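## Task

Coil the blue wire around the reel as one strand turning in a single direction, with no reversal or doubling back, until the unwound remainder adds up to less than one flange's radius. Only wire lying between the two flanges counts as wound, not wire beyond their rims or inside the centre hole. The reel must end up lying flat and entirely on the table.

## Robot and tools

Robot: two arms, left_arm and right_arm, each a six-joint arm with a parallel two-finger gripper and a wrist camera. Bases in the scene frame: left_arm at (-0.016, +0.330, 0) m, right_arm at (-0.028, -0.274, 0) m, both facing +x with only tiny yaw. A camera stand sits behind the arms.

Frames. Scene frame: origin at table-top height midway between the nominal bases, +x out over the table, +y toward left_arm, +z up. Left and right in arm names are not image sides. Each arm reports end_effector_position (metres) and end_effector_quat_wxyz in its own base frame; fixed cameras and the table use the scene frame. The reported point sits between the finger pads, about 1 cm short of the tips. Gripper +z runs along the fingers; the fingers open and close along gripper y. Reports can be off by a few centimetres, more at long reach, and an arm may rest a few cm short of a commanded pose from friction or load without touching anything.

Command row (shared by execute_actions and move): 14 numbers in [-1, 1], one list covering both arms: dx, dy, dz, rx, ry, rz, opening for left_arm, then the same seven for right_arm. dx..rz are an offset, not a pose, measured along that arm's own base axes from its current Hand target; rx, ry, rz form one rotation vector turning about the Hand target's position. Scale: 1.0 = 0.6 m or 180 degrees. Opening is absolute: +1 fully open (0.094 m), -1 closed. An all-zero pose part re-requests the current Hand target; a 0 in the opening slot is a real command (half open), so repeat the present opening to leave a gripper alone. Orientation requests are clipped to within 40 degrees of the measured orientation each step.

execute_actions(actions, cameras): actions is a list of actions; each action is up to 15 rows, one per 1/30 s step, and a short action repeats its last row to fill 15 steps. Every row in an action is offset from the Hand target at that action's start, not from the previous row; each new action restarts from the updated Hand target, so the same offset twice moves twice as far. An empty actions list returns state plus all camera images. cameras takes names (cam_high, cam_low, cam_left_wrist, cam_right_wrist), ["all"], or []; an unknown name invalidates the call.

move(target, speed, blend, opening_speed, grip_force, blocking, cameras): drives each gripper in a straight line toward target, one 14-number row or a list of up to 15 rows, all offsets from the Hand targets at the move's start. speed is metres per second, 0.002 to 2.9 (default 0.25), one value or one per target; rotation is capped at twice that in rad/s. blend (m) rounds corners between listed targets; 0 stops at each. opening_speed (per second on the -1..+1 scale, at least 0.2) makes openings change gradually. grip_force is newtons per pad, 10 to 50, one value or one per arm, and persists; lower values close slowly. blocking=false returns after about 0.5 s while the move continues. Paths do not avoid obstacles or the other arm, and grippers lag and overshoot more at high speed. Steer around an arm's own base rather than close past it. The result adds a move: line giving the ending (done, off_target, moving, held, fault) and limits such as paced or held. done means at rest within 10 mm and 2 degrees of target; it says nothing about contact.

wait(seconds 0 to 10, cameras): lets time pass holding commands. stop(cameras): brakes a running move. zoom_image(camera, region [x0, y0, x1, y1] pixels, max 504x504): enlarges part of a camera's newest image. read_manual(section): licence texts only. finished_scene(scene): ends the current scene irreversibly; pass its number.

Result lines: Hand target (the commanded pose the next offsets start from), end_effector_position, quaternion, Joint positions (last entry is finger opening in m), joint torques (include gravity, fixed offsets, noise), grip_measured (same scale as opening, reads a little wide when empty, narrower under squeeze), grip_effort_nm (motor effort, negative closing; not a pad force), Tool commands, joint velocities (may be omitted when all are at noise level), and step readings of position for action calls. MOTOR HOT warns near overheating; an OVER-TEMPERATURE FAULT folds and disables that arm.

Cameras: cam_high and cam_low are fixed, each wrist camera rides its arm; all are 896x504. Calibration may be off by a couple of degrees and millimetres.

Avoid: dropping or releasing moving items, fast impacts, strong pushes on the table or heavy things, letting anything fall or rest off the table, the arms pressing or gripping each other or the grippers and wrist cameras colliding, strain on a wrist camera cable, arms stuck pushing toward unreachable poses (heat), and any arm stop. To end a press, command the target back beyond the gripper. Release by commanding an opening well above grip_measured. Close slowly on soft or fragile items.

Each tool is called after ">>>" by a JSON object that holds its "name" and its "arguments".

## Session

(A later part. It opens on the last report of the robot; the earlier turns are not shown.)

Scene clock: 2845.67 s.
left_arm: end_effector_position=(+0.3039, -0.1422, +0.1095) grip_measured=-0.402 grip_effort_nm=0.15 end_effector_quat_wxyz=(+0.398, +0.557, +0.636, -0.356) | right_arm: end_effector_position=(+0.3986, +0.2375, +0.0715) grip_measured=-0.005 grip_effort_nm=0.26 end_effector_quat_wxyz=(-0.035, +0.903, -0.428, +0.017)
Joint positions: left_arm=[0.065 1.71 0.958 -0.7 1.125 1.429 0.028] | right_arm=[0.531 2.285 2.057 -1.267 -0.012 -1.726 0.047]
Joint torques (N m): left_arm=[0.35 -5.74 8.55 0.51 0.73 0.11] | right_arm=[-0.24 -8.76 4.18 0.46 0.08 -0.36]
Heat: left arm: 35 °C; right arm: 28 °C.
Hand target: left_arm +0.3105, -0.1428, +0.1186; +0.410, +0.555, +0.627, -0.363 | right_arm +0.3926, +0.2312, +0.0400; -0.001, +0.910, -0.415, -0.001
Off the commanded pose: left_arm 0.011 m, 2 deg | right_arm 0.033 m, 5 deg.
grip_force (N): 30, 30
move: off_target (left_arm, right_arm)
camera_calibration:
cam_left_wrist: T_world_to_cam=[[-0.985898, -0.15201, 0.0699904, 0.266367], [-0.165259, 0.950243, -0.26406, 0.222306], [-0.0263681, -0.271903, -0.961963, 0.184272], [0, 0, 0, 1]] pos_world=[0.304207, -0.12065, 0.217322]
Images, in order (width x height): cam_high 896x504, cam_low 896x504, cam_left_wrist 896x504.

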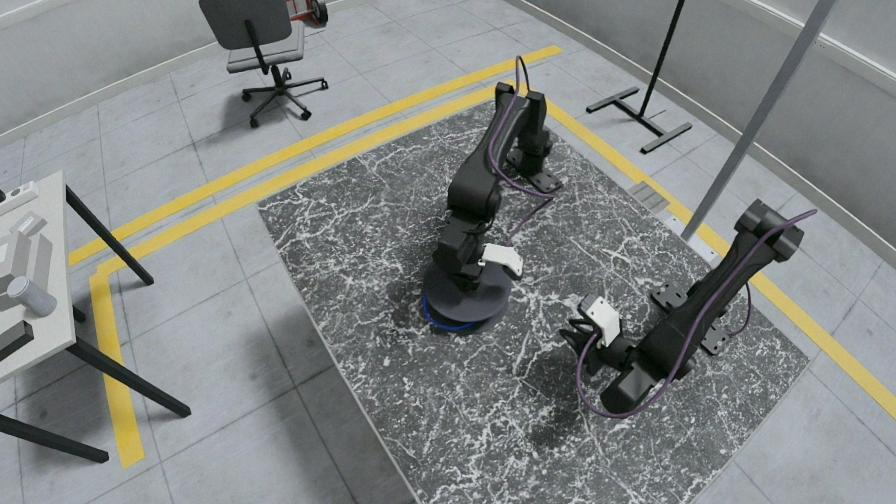

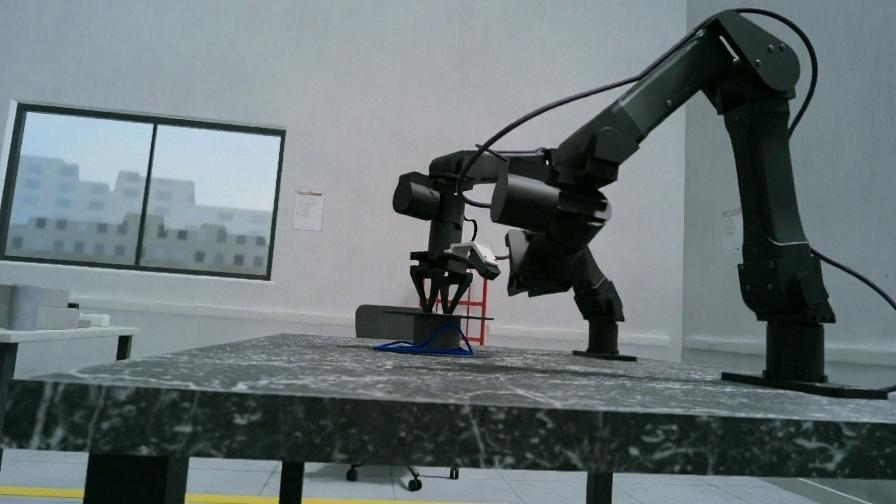

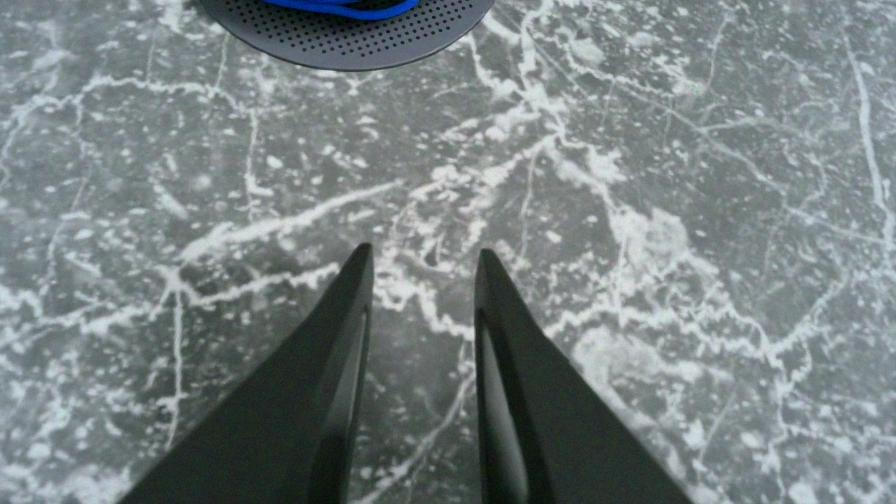

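>>> {"name": "move", "arguments": {"target": [0, 0, 0, 0, 0, 0, -0.4, 0, 0, 0, 0, 0, 0, -0.93], "speed": 0.15}}

>>> {"name": "move", "arguments": {"target": [[0, 0, 0, 0, 0, 0, -0.4, 0, 0, 0.1167, 0, 0, 0, -0.93], [0, 0, 0, 0, 0, 0, -0.4, 0, 0, 0.1167, 0, 0, -0.29, -0.93], [0, 0, 0, 0, 0, 0, -0.4, 0, 0, 0.1167, 0, 0, -0.58, -0.93], [0, 0, 0, 0, 0, 0, -0.4, 0, 0, 0.1167, 0, 0, -0.87, -0.93]], "speed": 0.4, "blend": [0.01, 0.05, 0.05, 0]}}

>>> {"name": "move", "arguments": {"target": [0, 0, 0, 0, 0, 0, -0.4, 0, 0, 0, 0, 0, -0.302, -0.93], "speed": 0.4, "cameras": ["cam_right_wrist", "cam_high"]}}

>>> {"name": "zoom_image", "arguments": {"camera": "cam_high", "region": [400, 220, 550, 350]}}

Scene clock: 2864.27 s.
left_arm: end_effector_position=(+0.3039, -0.1422, +0.1095) grip_measured=-0.402 grip_effort_nm=0.15 end_effector_quat_wxyz=(+0.398, +0.557, +0.636, -0.356) | right_arm: end_effector_position=(+0.4002, +0.2358, +0.0576) grip_measured=-0.928 grip_effort_nm=-0.14 end_effector_quat_wxyz=(-0.022, +0.907, -0.420, +0.016)
Joint positions: left_arm=[0.065 1.71 0.958 -0.7 1.125 1.429 0.028] | right_arm=[0.531 2.316 2.057 -1.258 0.001 -1.744 0.003]
Joint torques (N m): left_arm=[0.35 -5.71 8.58 0.49 0.72 0.11] | right_arm=[-0.27 -11.44 4.45 0.27 -0.04 -0.11]
Heat: left arm: 34 °C; right arm: 28 °C.
Hand target: left_arm +0.3105, -0.1428, +0.1186; +0.410, +0.555, +0.627, -0.363 | right_arm +0.3926, +0.2312, +0.0400; -0.001, +0.910, -0.415, -0.001
Off the commanded pose: left_arm 0.011 m, 2 deg | right_arm 0.020 m, 3 deg.
grip_force (N): 30, 30
move: off_target (left_arm, right_arm)

Scene clock: 2868.87 s.
left_arm: end_effector_position=(+0.3039, -0.1422, +0.1095) grip_measured=-0.402 grip_effort_nm=0.15 end_effector_quat_wxyz=(+0.398, +0.557, +0.636, -0.356) | right_arm: end_effector_position=(+0.3911, +0.2301, +0.1124) grip_measured=-0.928 grip_effort_nm=-0.14 end_effector_quat_wxyz=(+0.005, +0.217, +0.976, +0.003)
Joint positions: left_arm=[0.065 1.71 0.958 -0.7 1.125 1.429 0.028] | right_arm=[0.531 2.347 2.33 -1.542 0.002 0.969 0.003]
Joint torques (N m): left_arm=[0.34 -5.72 8.57 0.51 0.72 0.11] | right_arm=[-0.13 -11.64 8.46 0.1 -0.02 0.18]
Heat: left arm: 34 °C; right arm: 28 °C.
Hand target: left_arm +0.3105, -0.1428, +0.1186; +0.410, +0.555, +0.627, -0.363 | right_arm +0.3926, +0.2312, +0.1101; +0.002, +0.222, +0.975, +0.000
Off the commanded pose: left_arm 0.011 m, 2 deg | right_arm 0.003 m, 1 deg.
grip_force (N): 30, 30
move: off_target (left_arm)

Scene clock: 2870.97 s.
left_arm: end_effector_position=(+0.3039, -0.1422, +0.1095) grip_measured=-0.402 grip_effort_nm=0.15 end_effector_quat_wxyz=(+0.398, +0.557, +0.636, -0.356) | right_arm: end_effector_position=(+0.3908, +0.2307, +0.1124) grip_measured=-0.928 grip_effort_nm=-0.14 end_effector_quat_wxyz=(+0.002, +0.639, +0.769, +0.006)
Joint positions: left_arm=[0.065 1.71 0.958 -0.7 1.125 1.429 0.028] | right_arm=[0.531 2.347 2.33 -1.542 -0.001 1.916 0.003]
Joint torques (N m): left_arm=[0.32 -5.71 8.57 0.52 0.73 0.11] | right_arm=[0.02 -11.41 8.79 0.02 0.06 0.12]
Heat: left arm: 34 °C; right arm: 28 °C.
Hand target: left_arm +0.3105, -0.1428, +0.1186; +0.410, +0.555, +0.627, -0.363 | right_arm +0.3927, +0.2312, +0.1101; +0.001, +0.643, +0.766, -0.001
Off the commanded pose: left_arm 0.011 m, 2 deg | right_arm 0.003 m, 1 deg.
joint sent to its limit (right arm) — joint 4 (wrist pitch), lower limit. The joint targets still meet the commanded pose.
grip_force (N): 30, 30
move: off_target (left_arm)
camera_calibration:
cam_right_wrist: T_world_to_cam=[[-0.966741, -0.255549, -0.0102908, 0.434101], [-0.176797, 0.638665, 0.7489, -0.154941], [-0.184808, 0.725811, -0.662604, 0.0920582], [0, 0, 0, 1]] pos_world=[0.409284, 0.143073, 0.181501]
Images, in order (width x height): cam_high 896x504, cam_right_wrist 896x504.

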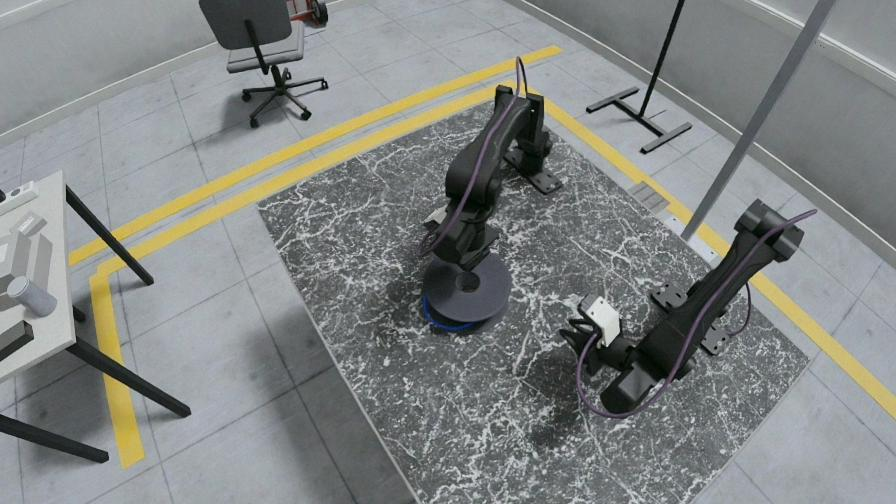

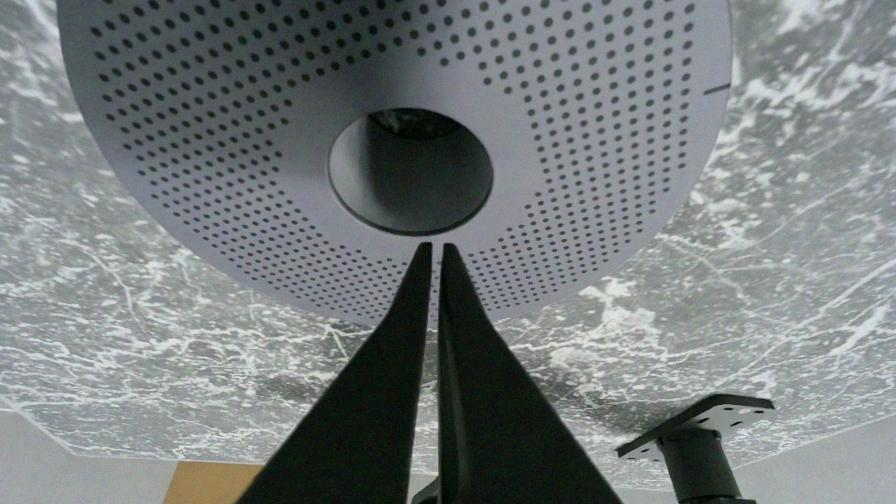

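Scaled by 3.360 from the camera's 896x504 image, which has a finer 1280x720 frame.

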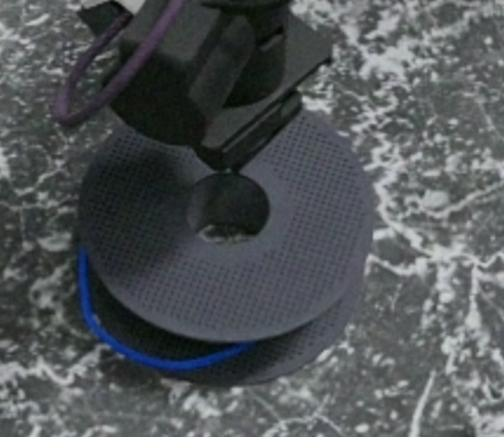

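>>> {"name": "move", "arguments": {"target": [[0, 0, 0, 0, 0, 0, -0.4, 0.0082, 0.0038, 0, 0, 0, 0, -0.93], [0, 0, 0, 0, 0, 0, -0.4, 0.0082, 0.0038, -0.1167, 0, 0, 0, -0.93]], "speed": 0.15, "blend": [0.01, 0]}}

>>> {"name": "move", "arguments": {"target": [0, 0, 0, 0, 0, 0, -0.4, 0, 0, 0, 0, 0, 0, 0.0], "speed": 0.15}}

>>> {"name": "move", "arguments": {"target": [[0, 0, 0, 0, 0, 0, -0.4, 0, 0, 0, 0, 0, 0.222, 0.0], [0, 0, 0, 0, 0, 0, -0.4, 0, 0, 0, 0, 0, 0.444, 0.0], [0, 0, 0, 0, 0, 0, -0.4, 0, 0, 0, 0, 0, 0.667, 0.0]], "blend": [0.05, 0.05, 0], "speed": 0.15, "cameras": ["cam_left_wrist", "cam_high", "cam_low"]}}

>>> {"name": "zoom_image", "arguments": {"camera": "cam_low", "region": [370, 310, 530, 370]}}

>>> {"name": "zoom_image", "arguments": {"camera": "cam_high", "region": [400, 220, 550, 350]}}

Scene clock: 2883.63 s.
left_arm: end_effector_position=(+0.3039, -0.1422, +0.1095) grip_measured=-0.402 grip_effort_nm=0.15 end_effector_quat_wxyz=(+0.398, +0.557, +0.636, -0.356) | right_arm: end_effector_position=(+0.3986, +0.2359, +0.0468) grip_measured=-0.928 grip_effort_nm=-0.13 end_effector_quat_wxyz=(+0.000, +0.639, +0.769, +0.006)
Joint positions: left_arm=[0.065 1.71 0.958 -0.7 1.125 1.429 0.028] | right_arm=[0.531 2.366 2.102 -1.295 -0.004 1.917 0.003]
Joint torques (N m): left_arm=[0.34 -5.72 8.57 0.5 0.73 0.11] | right_arm=[-0.12 -13.72 5.03 0.36 0.09 0.12]
Heat: left arm: 33 °C; right arm: 29 °C.
Hand target: left_arm +0.3105, -0.1428, +0.1186; +0.410, +0.555, +0.627, -0.363 | right_arm +0.3976, +0.2335, +0.0401; +0.001, +0.643, +0.766, -0.001
Off the commanded pose: left_arm 0.011 m, 2 deg | right_arm 0.007 m, 1 deg.
grip_force (N): 30, 30
move: off_target (left_arm); blend cut to 0.0028 m at target 1

Scene clock: 2884.13 s.
left_arm: end_effector_position=(+0.3039, -0.1422, +0.1095) grip_measured=-0.402 grip_effort_nm=0.15 end_effector_quat_wxyz=(+0.398, +0.557, +0.636, -0.356) | right_arm: end_effector_position=(+0.3995, +0.2368, +0.0690) grip_measured=-0.020 grip_effort_nm=1.07 end_effector_quat_wxyz=(+0.006, +0.639, +0.769, +0.025)
Joint positions: left_arm=[0.065 1.71 0.958 -0.7 1.125 1.429 0.028] | right_arm=[0.531 2.319 2.108 -1.308 -0.006 1.918 0.046]
Joint torques (N m): left_arm=[0.34 -5.72 8.58 0.51 0.74 0.11] | right_arm=[-0.21 -9.54 4.14 0.62 0.09 0.12]
Heat: left arm: 33 °C; right arm: 29 °C.
Hand target: left_arm +0.3105, -0.1428, +0.1186; +0.410, +0.555, +0.627, -0.363 | right_arm +0.3976, +0.2335, +0.0400; +0.001, +0.643, +0.766, -0.001
Off the commanded pose: left_arm 0.011 m, 2 deg | right_arm 0.029 m, 3 deg.
grip_force (N): 30, 30
move: off_target (left_arm, right_arm)

Scene clock: 2891.80 s.
left_arm: end_effector_position=(+0.3039, -0.1422, +0.1095) grip_measured=-0.402 grip_effort_nm=0.15 end_effector_quat_wxyz=(+0.398, +0.557, +0.636, -0.356) | right_arm: end_effector_position=(+0.4005, +0.2399, +0.0697) grip_measured=-0.017 grip_effort_nm=0.91 end_effector_quat_wxyz=(+0.028, -0.324, +0.946, +0.016)
Joint positions: left_arm=[0.065 1.71 0.958 -0.7 1.125 1.429 0.028] | right_arm=[0.53 2.318 2.108 -1.299 -0.02 -0.129 0.046]
Joint torques (N m): left_arm=[0.32 -5.76 8.58 0.51 0.73 0.12] | right_arm=[-0.24 -9.8 3.77 0.59 0.16 -0.53]
Heat: left arm: 33 °C; right arm: 29 °C.
Hand target: left_arm +0.3105, -0.1428, +0.1186; +0.410, +0.555, +0.627, -0.363 | right_arm +0.3976, +0.2335, +0.0401; +0.002, -0.342, +0.940, +0.001
Off the commanded pose: left_arm 0.011 m, 2 deg | right_arm 0.030 m, 4 deg.
grip_force (N): 30, 30
move: off_target (left_arm, right_arm)
camera_calibration:
cam_left_wrist: T_world_to_cam=[[-0.985898, -0.15201, 0.0699904, 0.266367], [-0.165259, 0.950243, -0.26406, 0.222306], [-0.0263681, -0.271903, -0.961963, 0.184272], [0, 0, 0, 1]] pos_world=[0.304207, -0.12065, 0.217322]
Images, in order (width x height): cam_high 896x504, cam_low 896x504, cam_left_wrist 896x504.

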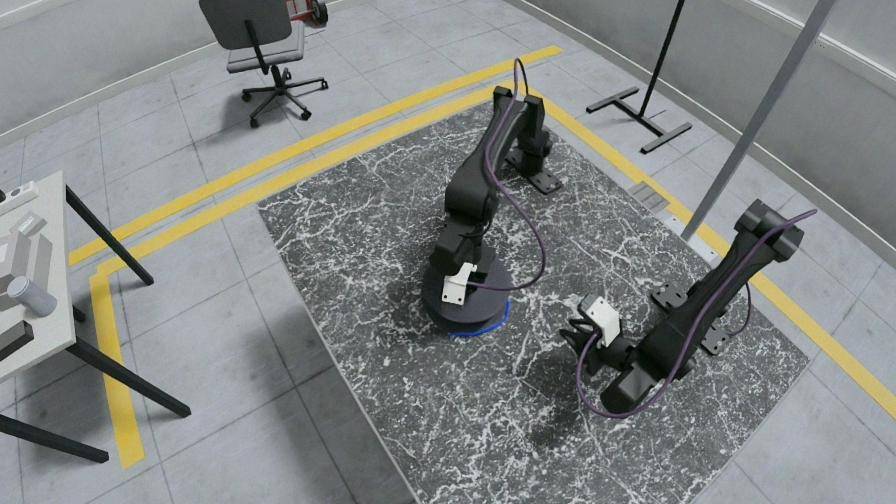

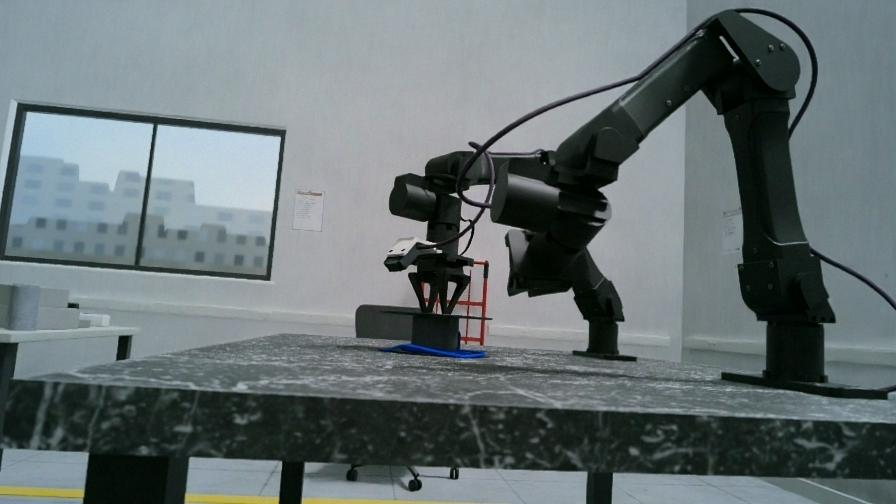

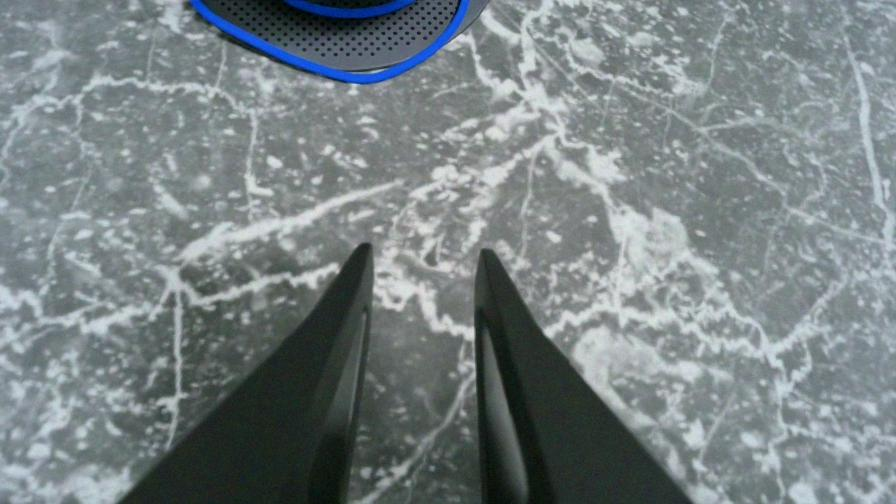

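Scaled by 3.150 from the camera's 896x504 image, which has a finer 1280x720 frame.

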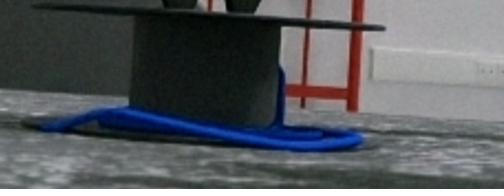

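Scaled by 3.360 from the camera's 896x504 image, which has a finer 1280x720 frame.

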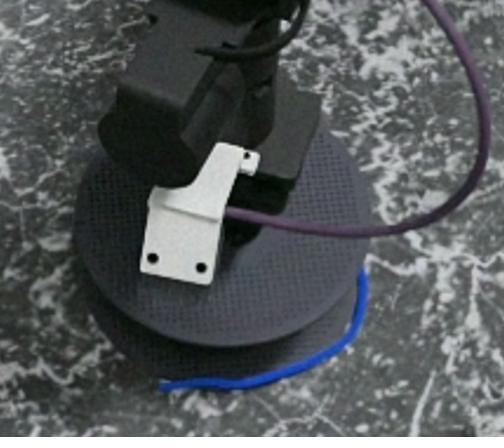

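>>> {"name": "move", "arguments": {"target": [0.14, -0.03, -0.01, 0, 0, 0, -0.4, 0, 0, 0, 0, 0, 0, 0.0], "speed": 0.2, "cameras": ["cam_left_wrist", "cam_low"]}}

>>> {"name": "zoom_image", "arguments": {"camera": "cam_low", "region": [370, 320, 500, 370]}}

Scene clock: 2924.87 s.
left_arm: end_effector_position=(+0.3876, -0.1567, +0.1062) grip_measured=-0.402 grip_effort_nm=0.15 end_effector_quat_wxyz=(+0.401, +0.553, +0.636, -0.359) | right_arm: end_effector_position=(+0.4005, +0.2399, +0.0697) grip_measured=-0.017 grip_effort_nm=0.91 end_effector_quat_wxyz=(+0.028, -0.324, +0.946, +0.016)
Joint positions: left_arm=[0.013 1.978 1.282 -0.638 1.125 1.295 0.028] | right_arm=[0.53 2.318 2.108 -1.299 -0.02 -0.129 0.046]
Joint torques (N m): left_arm=[-0.61 -8.1 8.79 0.93 0.59 -0.05] | right_arm=[-0.14 -9.88 3.67 0.6 0.12 -0.49]
Heat: left arm: 33 °C; right arm: 29 °C.
Hand target: left_arm +0.3946, -0.1607, +0.1127; +0.410, +0.555, +0.627, -0.363 | right_arm +0.3976, +0.2335, +0.0401; +0.002, -0.342, +0.940, +0.001
Off the commanded pose: left_arm 0.010 m, 2 deg | right_arm 0.030 m, 4 deg.
grip_force (N): 30, 30
move: off_target (right_arm)
camera_calibration:
cam_left_wrist: T_world_to_cam=[[-0.984996, -0.155846, 0.0741208, 0.345648], [-0.17037, 0.946583, -0.273779, 0.251503], [-0.0274941, -0.2823, -0.958932, 0.177894], [0, 0, 0, 1]] pos_world=[0.388202, -0.133981, 0.213825]
Images, in order (width x height): cam_low 896x504, cam_left_wrist 896x504.

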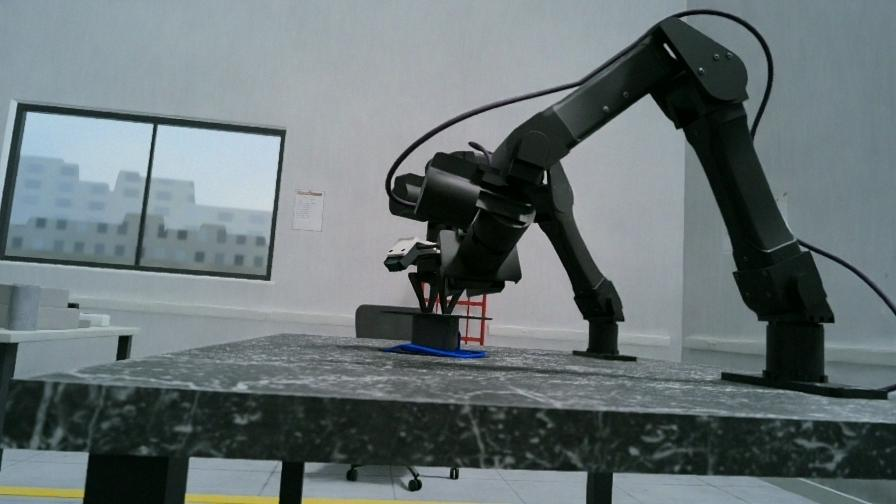

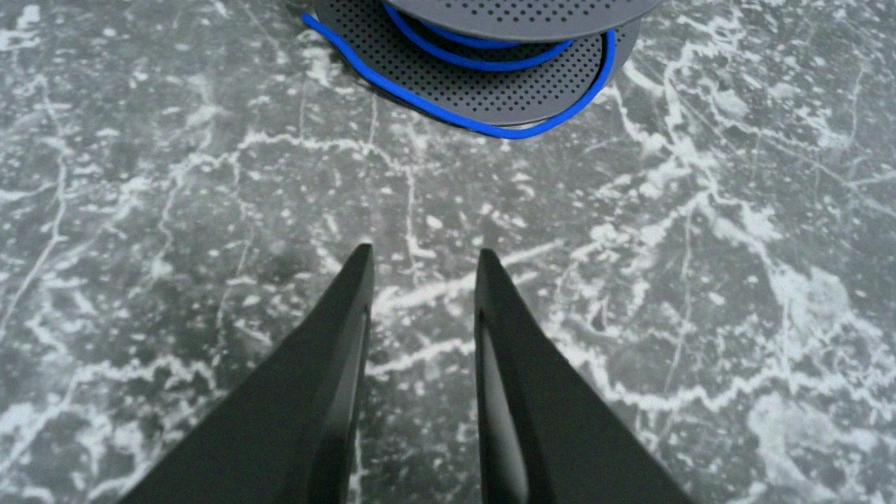

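Scaled by 3.877 from the camera's 896x504 image, which has a finer 1280x720 frame.

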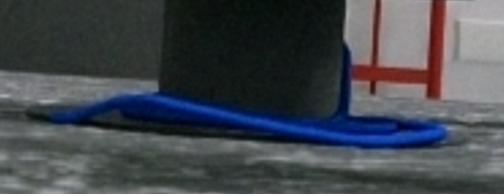

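>>> {"name": "move", "arguments": {"target": [0, 0, 0, 0, 0, 0, -0.4, 0, 0, 0, 0, 0, 0, -0.93], "speed": 0.15}}

>>> {"name": "move", "arguments": {"target": [[0, 0, 0, 0, 0, 0, -0.4, 0, 0, 0.1167, 0, 0, 0, -0.93], [0, 0, 0, 0, 0, 0, -0.4, 0, 0, 0.1167, 0, 0, -0.222, -0.93], [0, 0, 0, 0, 0, 0, -0.4, 0, 0, 0.1167, 0, 0, -0.444, -0.93], [0, 0, 0, 0, 0, 0, -0.4, 0, 0, 0.1167, 0, 0, -0.667, -0.93]], "speed": 0.4, "blend": [0.01, 0.05, 0.05, 0], "cameras": ["cam_right_wrist"]}}

Scene clock: 2942.73 s.
left_arm: end_effector_position=(+0.3876, -0.1567, +0.1062) grip_measured=-0.402 grip_effort_nm=0.15 end_effector_quat_wxyz=(+0.401, +0.553, +0.636, -0.360) | right_arm: end_effector_position=(+0.4017, +0.2374, +0.0557) grip_measured=-0.928 grip_effort_nm=-0.14 end_effector_quat_wxyz=(+0.021, -0.338, +0.941, +0.006)
Joint positions: left_arm=[0.013 1.978 1.282 -0.638 1.125 1.294 0.028] | right_arm=[0.53 2.34 2.091 -1.278 -0.004 -0.159 0.003]
Joint torques (N m): left_arm=[-0.57 -8.09 8.77 0.94 0.6 -0.03] | right_arm=[-0.21 -11.73 5.03 0.34 0.03 -0.09]
Heat: left arm: 34 °C; right arm: 29 °C.
Hand target: left_arm +0.3946, -0.1607, +0.1127; +0.410, +0.555, +0.627, -0.363 | right_arm +0.3976, +0.2334, +0.0400; +0.002, -0.342, +0.940, +0.001
Off the commanded pose: left_arm 0.010 m, 2 deg | right_arm 0.017 m, 2 deg.
grip_force (N): 30, 30
move: off_target (right_arm)

Scene clock: 2946.50 s.
left_arm: end_effector_position=(+0.3876, -0.1567, +0.1062) grip_measured=-0.402 grip_effort_nm=0.15 end_effector_quat_wxyz=(+0.401, +0.553, +0.636, -0.360) | right_arm: end_effector_position=(+0.3962, +0.2339, +0.1130) grip_measured=-0.928 grip_effort_nm=-0.14 end_effector_quat_wxyz=(+0.003, +0.638, +0.770, +0.012)
Joint positions: left_arm=[0.013 1.978 1.282 -0.638 1.125 1.294 0.028] | right_arm=[0.53 2.37 2.373 -1.549 -0.003 1.915 0.003]
Joint torques (N m): left_arm=[-0.58 -8.08 8.8 0.93 0.61 -0.03] | right_arm=[0.02 -12.16 7.68 0.1 0.02 0.11]
Heat: left arm: 34 °C; right arm: 29 °C.
Hand target: left_arm +0.3946, -0.1607, +0.1127; +0.410, +0.555, +0.627, -0.363 | right_arm +0.3976, +0.2335, +0.1101; +0.001, +0.643, +0.766, -0.001
Off the commanded pose: left_arm 0.010 m, 2 deg | right_arm 0.003 m, 2 deg.
joint sent to its limit (right arm) — joint 4 (wrist pitch), lower limit. The joint targets still meet the commanded pose.
grip_force (N): 30, 30
move: done
camera_calibration:
cam_right_wrist: T_world_to_cam=[[-0.966481, -0.255798, -0.0219691, 0.441438], [-0.184525, 0.632591, 0.752183, -0.152256], [-0.178509, 0.731024, -0.658588, 0.0869639], [0, 0, 0, 1]] pos_world=[0.41407, 0.145662, 0.181496]
Images, in order (width x height): cam_right_wrist 896x504.

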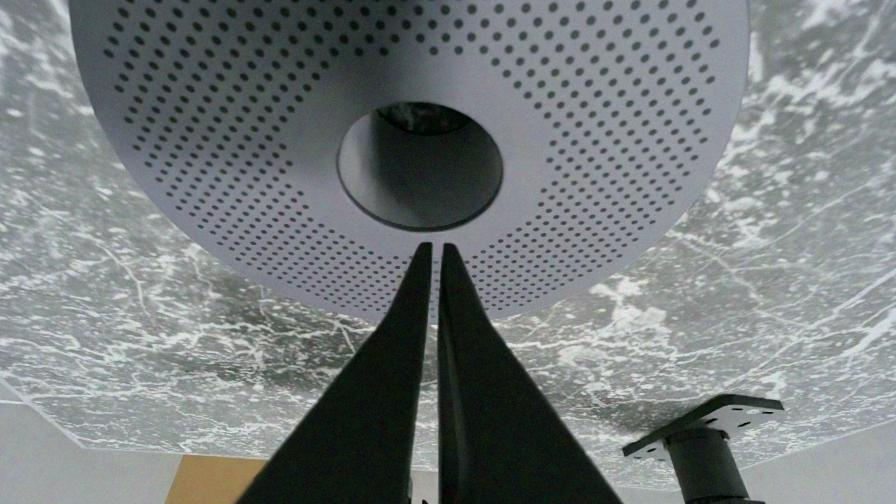

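>>> {"name": "move", "arguments": {"target": [[0, 0, 0, 0, 0, 0, -0.4, 0.0058, 0.0012, 0, 0, 0, 0, -0.93], [0, 0, 0, 0, 0, 0, -0.4, 0.0058, 0.0012, -0.1167, 0, 0, 0, -0.93]], "speed": 0.15, "blend": [0.01, 0]}}

>>> {"name": "move", "arguments": {"target": [0, 0, 0, 0, 0, 0, -0.4, 0, 0, 0, 0, 0, 0, 0.0], "speed": 0.15}}

>>> {"name": "move", "arguments": {"target": [[0, 0, 0, 0, 0, 0, -0.4, 0, 0, 0, 0, 0, 0.2, 0.0], [0, 0, 0, 0, 0, 0, -0.4, 0, 0, 0, 0, 0, 0.4, 0.0], [0, 0, 0, 0, 0, 0, -0.4, 0, 0, 0, 0, 0, 0.6, 0.0]], "blend": [0.05, 0.05, 0], "speed": 0.15, "cameras": ["cam_left_wrist", "cam_high", "cam_low"]}}

>>> {"name": "zoom_image", "arguments": {"camera": "cam_low", "region": [370, 310, 530, 370]}}

>>> {"name": "zoom_image", "arguments": {"camera": "cam_high", "region": [400, 220, 550, 350]}}

Scene clock: 2959.57 s.
left_arm: end_effector_position=(+0.3876, -0.1567, +0.1062) grip_measured=-0.402 grip_effort_nm=0.15 end_effector_quat_wxyz=(+0.401, +0.553, +0.636, -0.360) | right_arm: end_effector_position=(+0.4015, +0.2373, +0.0469) grip_measured=-0.928 grip_effort_nm=-0.13 end_effector_quat_wxyz=(+0.000, +0.639, +0.769, +0.006)
Joint positions: left_arm=[0.013 1.978 1.282 -0.638 1.125 1.294 0.028] | right_arm=[0.53 2.383 2.132 -1.309 -0.004 1.916 0.003]
Joint torques (N m): left_arm=[-0.55 -8.09 8.77 0.94 0.6 -0.03] | right_arm=[-0.36 -13.71 5.03 0.33 0.09 0.13]
Heat: left arm: 35 °C; right arm: 30 °C.
Hand target: left_arm +0.3946, -0.1607, +0.1127; +0.410, +0.555, +0.627, -0.363 | right_arm +0.4010, +0.2341, +0.0400; +0.001, +0.643, +0.766, -0.001
Off the commanded pose: left_arm 0.010 m, 2 deg | right_arm 0.007 m, 1 deg.
grip_force (N): 30, 30
move: done; blend cut to 0.0038 m at target 1

Scene clock: 2960.07 s.
left_arm: end_effector_position=(+0.3876, -0.1567, +0.1062) grip_measured=-0.402 grip_effort_nm=0.15 end_effector_quat_wxyz=(+0.401, +0.553, +0.636, -0.360) | right_arm: end_effector_position=(+0.4023, +0.2380, +0.0676) grip_measured=-0.029 grip_effort_nm=1.25 end_effector_quat_wxyz=(+0.005, +0.640, +0.768, +0.024)
Joint positions: left_arm=[0.013 1.978 1.282 -0.638 1.125 1.294 0.028] | right_arm=[0.53 2.34 2.137 -1.321 -0.006 1.92 0.046]
Joint torques (N m): left_arm=[-0.57 -8.13 8.77 0.94 0.6 -0.03] | right_arm=[-0.21 -9.94 4.08 0.61 0.11 0.07]
Heat: left arm: 35 °C; right arm: 30 °C.
Hand target: left_arm +0.3946, -0.1607, +0.1127; +0.410, +0.555, +0.627, -0.363 | right_arm +0.4010, +0.2341, +0.0400; +0.001, +0.643, +0.766, -0.001
Off the commanded pose: left_arm 0.010 m, 2 deg | right_arm 0.028 m, 3 deg.
grip_force (N): 30, 30
move: off_target (right_arm)

Scene clock: 2967.07 s.
left_arm: end_effector_position=(+0.3876, -0.1567, +0.1062) grip_measured=-0.402 grip_effort_nm=0.15 end_effector_quat_wxyz=(+0.401, +0.553, +0.636, -0.360) | right_arm: end_effector_position=(+0.4034, +0.2391, +0.0684) grip_measured=-0.022 grip_effort_nm=1.19 end_effector_quat_wxyz=(+0.025, -0.224, +0.974, +0.012)
Joint positions: left_arm=[0.013 1.978 1.282 -0.638 1.125 1.294 0.028] | right_arm=[0.529 2.338 2.137 -1.315 -0.009 0.079 0.046]
Joint torques (N m): left_arm=[-0.55 -8.09 8.79 0.94 0.6 -0.02] | right_arm=[-0.39 -10.18 3.48 0.62 0.08 -0.45]
Heat: left arm: 35 °C; right arm: 29 °C.
Hand target: left_arm +0.3946, -0.1607, +0.1127; +0.410, +0.555, +0.627, -0.363 | right_arm +0.4010, +0.2342, +0.0399; +0.002, -0.242, +0.970, +0.000
Off the commanded pose: left_arm 0.010 m, 2 deg | right_arm 0.029 m, 4 deg.
grip_force (N): 30, 30
move: off_target (right_arm)
camera_calibration:
cam_left_wrist: T_world_to_cam=[[-0.984899, -0.156164, 0.0747515, 0.345529], [-0.170854, 0.946497, -0.273776, 0.251695], [-0.0279982, -0.282413, -0.958884, 0.178067], [0, 0, 0, 1]] pos_world=[0.3883, -0.133981, 0.213824]
Images, in order (width x height): cam_high 896x504, cam_low 896x504, cam_left_wrist 896x504.

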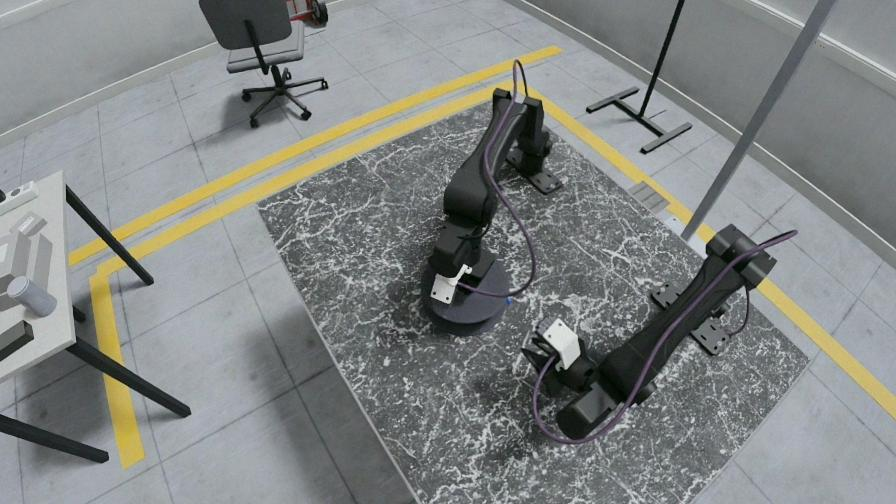

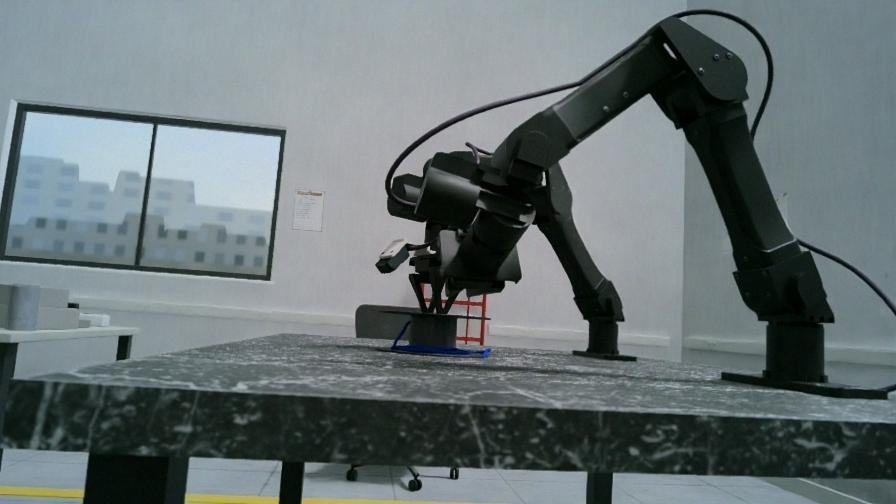

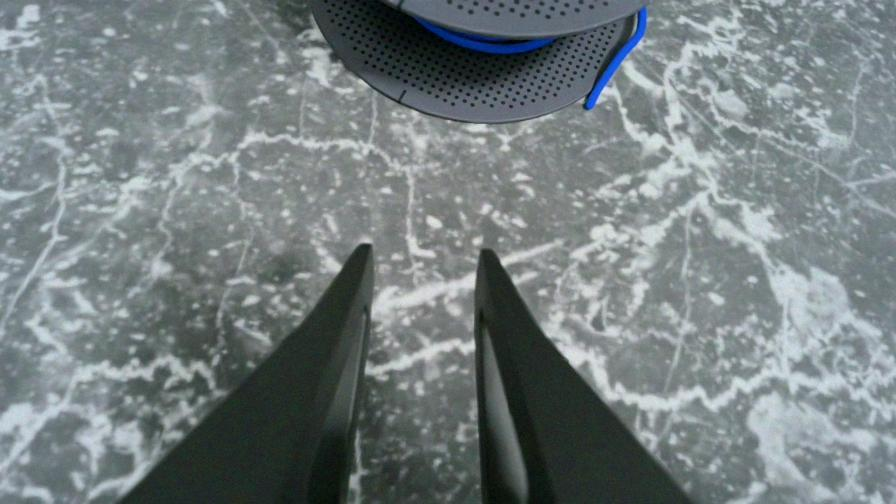

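Scaled by 3.150 from the camera's 896x504 image, which has a finer 1280x720 frame.

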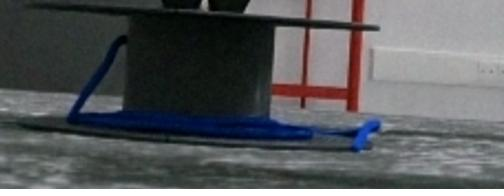

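Scaled by 3.360 from the camera's 896x504 image, which has a finer 1280x720 frame.

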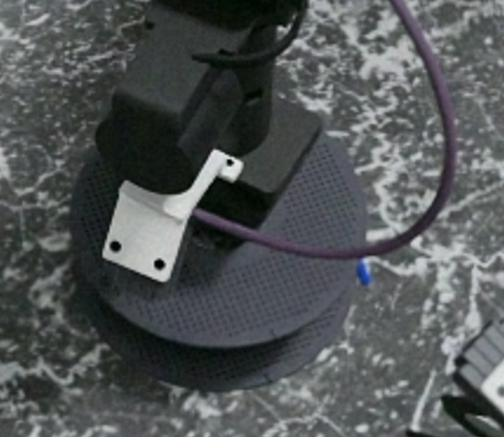

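>>> {"name": "move", "arguments": {"target": [[-0.1335, -0.10, -0.05, 0.0663, -0.007, -0.0722, -0.4, 0, 0, 0, 0, 0, 0, 0.0], [-0.1335, -0.1822, -0.1012, 0.0663, -0.007, -0.0722, -0.4, 0, 0, 0, 0, 0, 0, 0.0]], "blend": [0.02, 0], "speed": 0.15, "cameras": ["cam_left_wrist", "cam_low"]}}

Scene clock: 2987.00 s.
left_arm: end_effector_position=(+0.3197, -0.2709, +0.0596) grip_measured=-0.402 grip_effort_nm=0.15 end_effector_quat_wxyz=(+0.322, +0.670, +0.585, -0.325) | right_arm: end_effector_position=(+0.4035, +0.2389, +0.0684) grip_measured=-0.022 grip_effort_nm=1.19 end_effector_quat_wxyz=(+0.025, -0.224, +0.974, +0.012)
Joint positions: left_arm=[-0.363 1.936 1.129 -0.383 0.894 1.158 0.028] | right_arm=[0.529 2.338 2.137 -1.315 -0.009 0.078 0.046]
Joint torques (N m): left_arm=[-0.12 -7.91 4.37 1.3 0.41 0.01] | right_arm=[-0.4 -10.07 3.7 0.65 0.1 -0.47]
Heat: left arm: 35 °C; right arm: 28 °C.
Hand target: left_arm +0.3143, -0.2701, +0.0519; +0.314, +0.665, +0.590, -0.334 | right_arm +0.4010, +0.2341, +0.0399; +0.002, -0.242, +0.970, +0.000
Off the commanded pose: left_arm 0.009 m, 2 deg | right_arm 0.029 m, 4 deg.
grip_force (N): 30, 30
move: off_target (right_arm)
camera_calibration:
cam_left_wrist: T_world_to_cam=[[-0.997385, 0.0721018, 0.00489568, 0.334234], [0.0713566, 0.993271, -0.0912211, 0.259756], [-0.0114399, -0.0906333, -0.995819, 0.148077], [0, 0, 0, 1]] pos_world=[0.316519, -0.268687, 0.169517]
Images, in order (width x height): cam_low 896x504, cam_left_wrist 896x504.

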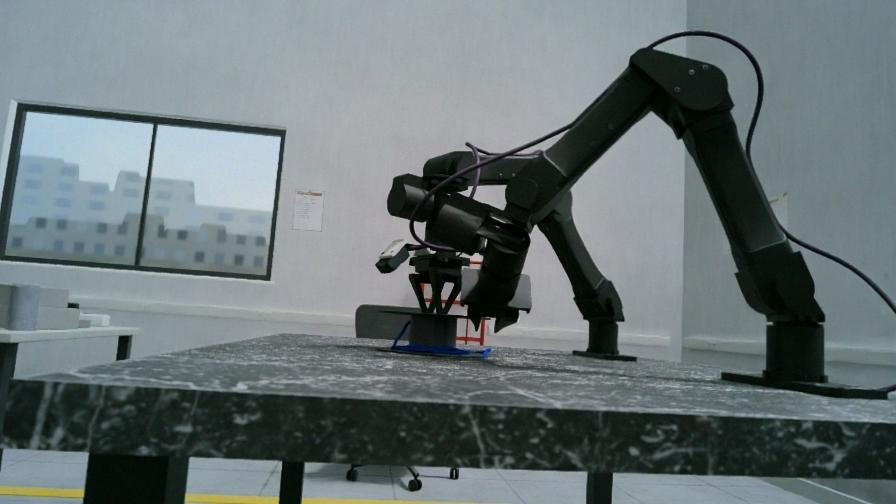

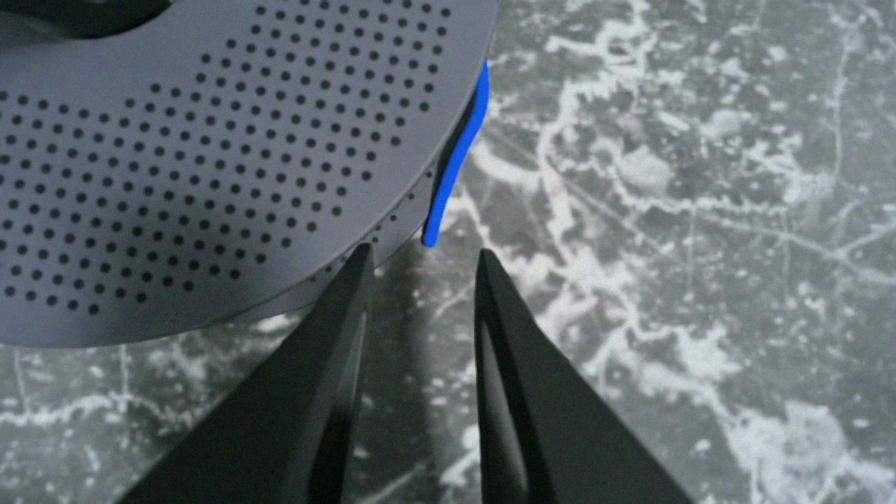

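>>> {"name": "move", "arguments": {"target": [0.0, -0.029, -0.052, 0, 0, 0, -0.4, 0, 0, 0, 0, 0, 0, 0.0], "speed": 0.1, "cameras": ["cam_left_wrist", "cam_low"]}}

>>> {"name": "zoom_image", "arguments": {"camera": "cam_low", "region": [430, 310, 530, 370]}}

Scene clock: 2999.17 s.
left_arm: end_effector_position=(+0.3196, -0.2865, +0.0270) grip_measured=-0.402 grip_effort_nm=0.15 end_effector_quat_wxyz=(+0.318, +0.667, +0.588, -0.327) | right_arm: end_effector_position=(+0.4035, +0.2389, +0.0684) grip_measured=-0.022 grip_effort_nm=1.19 end_effector_quat_wxyz=(+0.025, -0.224, +0.974, +0.012)
Joint positions: left_arm=[-0.404 2.023 1.097 -0.223 0.877 1.092 0.028] | right_arm=[0.529 2.338 2.137 -1.315 -0.009 0.078 0.046]
Joint torques (N m): left_arm=[-0.4 -8.25 4.25 1.46 0.38 -0.07] | right_arm=[-0.5 -10.14 3.63 0.61 0.08 -0.47]
Heat: left arm: 34 °C; right arm: 28 °C.
Hand target: left_arm +0.3145, -0.2875, +0.0208; +0.314, +0.665, +0.590, -0.334 | right_arm +0.4010, +0.2341, +0.0399; +0.002, -0.242, +0.970, +0.000
Off the commanded pose: left_arm 0.008 m, 1 deg | right_arm 0.029 m, 4 deg.
grip_force (N): 30, 30
move: off_target (right_arm)
camera_calibration:
cam_left_wrist: T_world_to_cam=[[-0.9976, 0.0676589, 0.0147429, 0.333867], [0.0660927, 0.993855, -0.0887925, 0.274101], [-0.0206599, -0.087605, -0.995941, 0.117969], [0, 0, 0, 1]] pos_world=[0.317387, -0.284671, 0.136906]
Images, in order (width x height): cam_low 896x504, cam_left_wrist 896x504.

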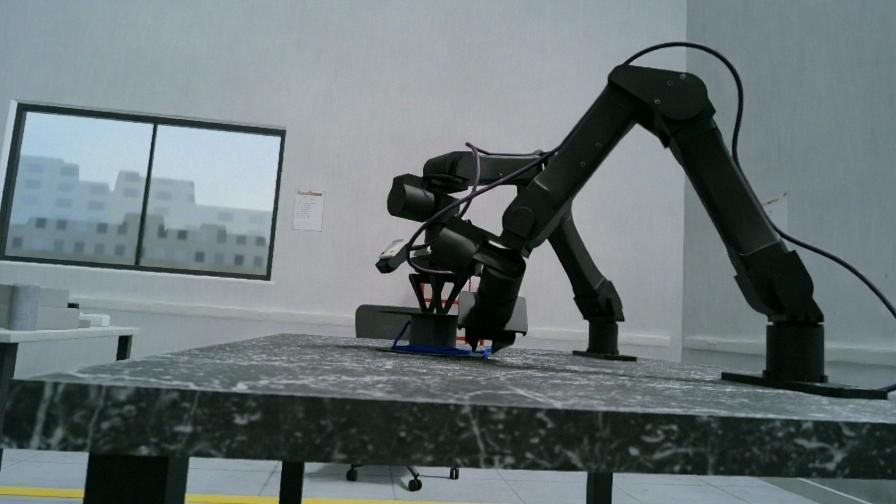

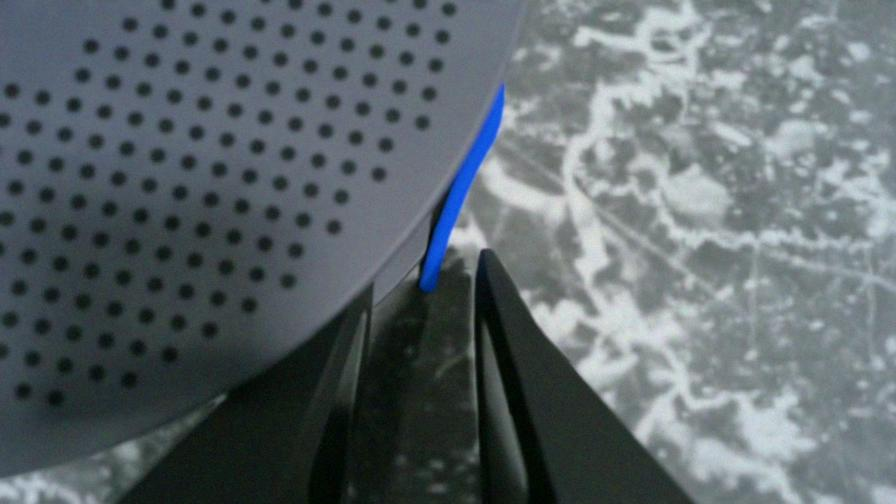

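Scaled by 5.040 from the camera's 896x504 image, which has a finer 1280x720 frame.

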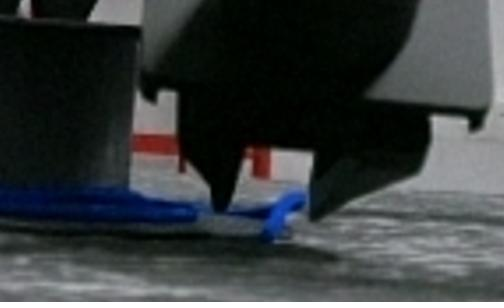

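>>> {"name": "move", "arguments": {"target": [-0.006, -0.003, -0.016, 0, 0, 0, -0.4, 0, 0, 0, 0, 0, 0, 0.0], "speed": 0.06, "cameras": ["cam_left_wrist", "cam_low"]}}

>>> {"name": "zoom_image", "arguments": {"camera": "cam_low", "region": [430, 310, 530, 370]}}

Scene clock: 3006.20 s.
left_arm: end_effector_position=(+0.3188, -0.2888, +0.0216) grip_measured=-0.402 grip_effort_nm=0.15 end_effector_quat_wxyz=(+0.326, +0.668, +0.585, -0.324) | right_arm: end_effector_position=(+0.4035, +0.2389, +0.0684) grip_measured=-0.022 grip_effort_nm=1.19 end_effector_quat_wxyz=(+0.025, -0.224, +0.974, +0.012)
Joint positions: left_arm=[-0.411 2.031 1.073 -0.164 0.875 1.079 0.028] | right_arm=[0.529 2.338 2.137 -1.315 -0.009 0.078 0.046]
Joint torques (N m): left_arm=[-0.65 -7.71 3.99 1.45 0.32 -0.05] | right_arm=[-0.42 -10.3 3.58 0.64 0.08 -0.46]
Heat: left arm: 34 °C; right arm: 28 °C.
Hand target: left_arm +0.3107, -0.2893, +0.0112; +0.314, +0.665, +0.589, -0.334 | right_arm +0.4010, +0.2341, +0.0399; +0.002, -0.242, +0.970, +0.000
Off the commanded pose: left_arm 0.013 m, 2 deg | right_arm 0.029 m, 4 deg.
grip_force (N): 30, 30
move: off_target (left_arm, right_arm)
camera_calibration:
cam_left_wrist: T_world_to_cam=[[-0.997811, 0.0661345, -0.0000765673, 0.333377], [0.0658376, 0.99322, -0.0958051, 0.276], [-0.00625997, -0.0956004, -0.9954, 0.10544], [0, 0, 0, 1]] pos_world=[0.315136, -0.286097, 0.131423]
Images, in order (width x height): cam_low 896x504, cam_left_wrist 896x504.

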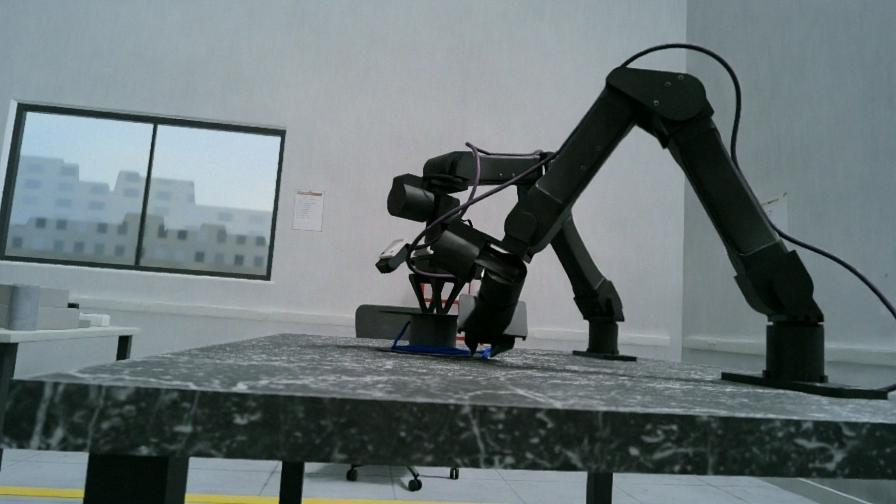

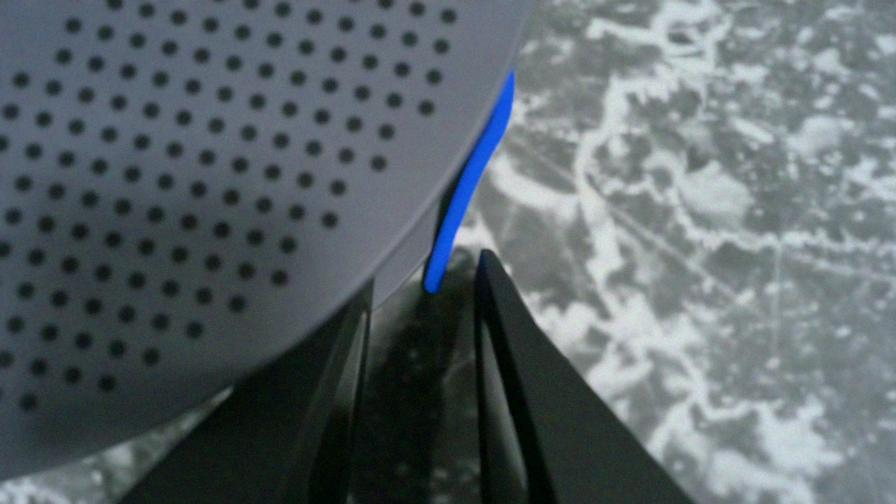

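Scaled by 5.040 from the camera's 896x504 image, which has a finer 1280x720 frame.

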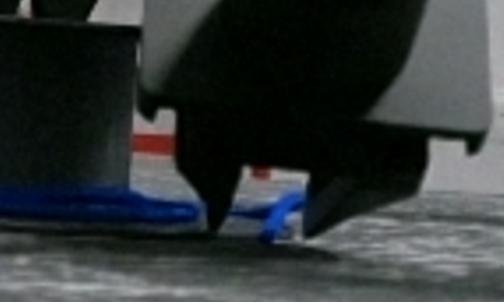

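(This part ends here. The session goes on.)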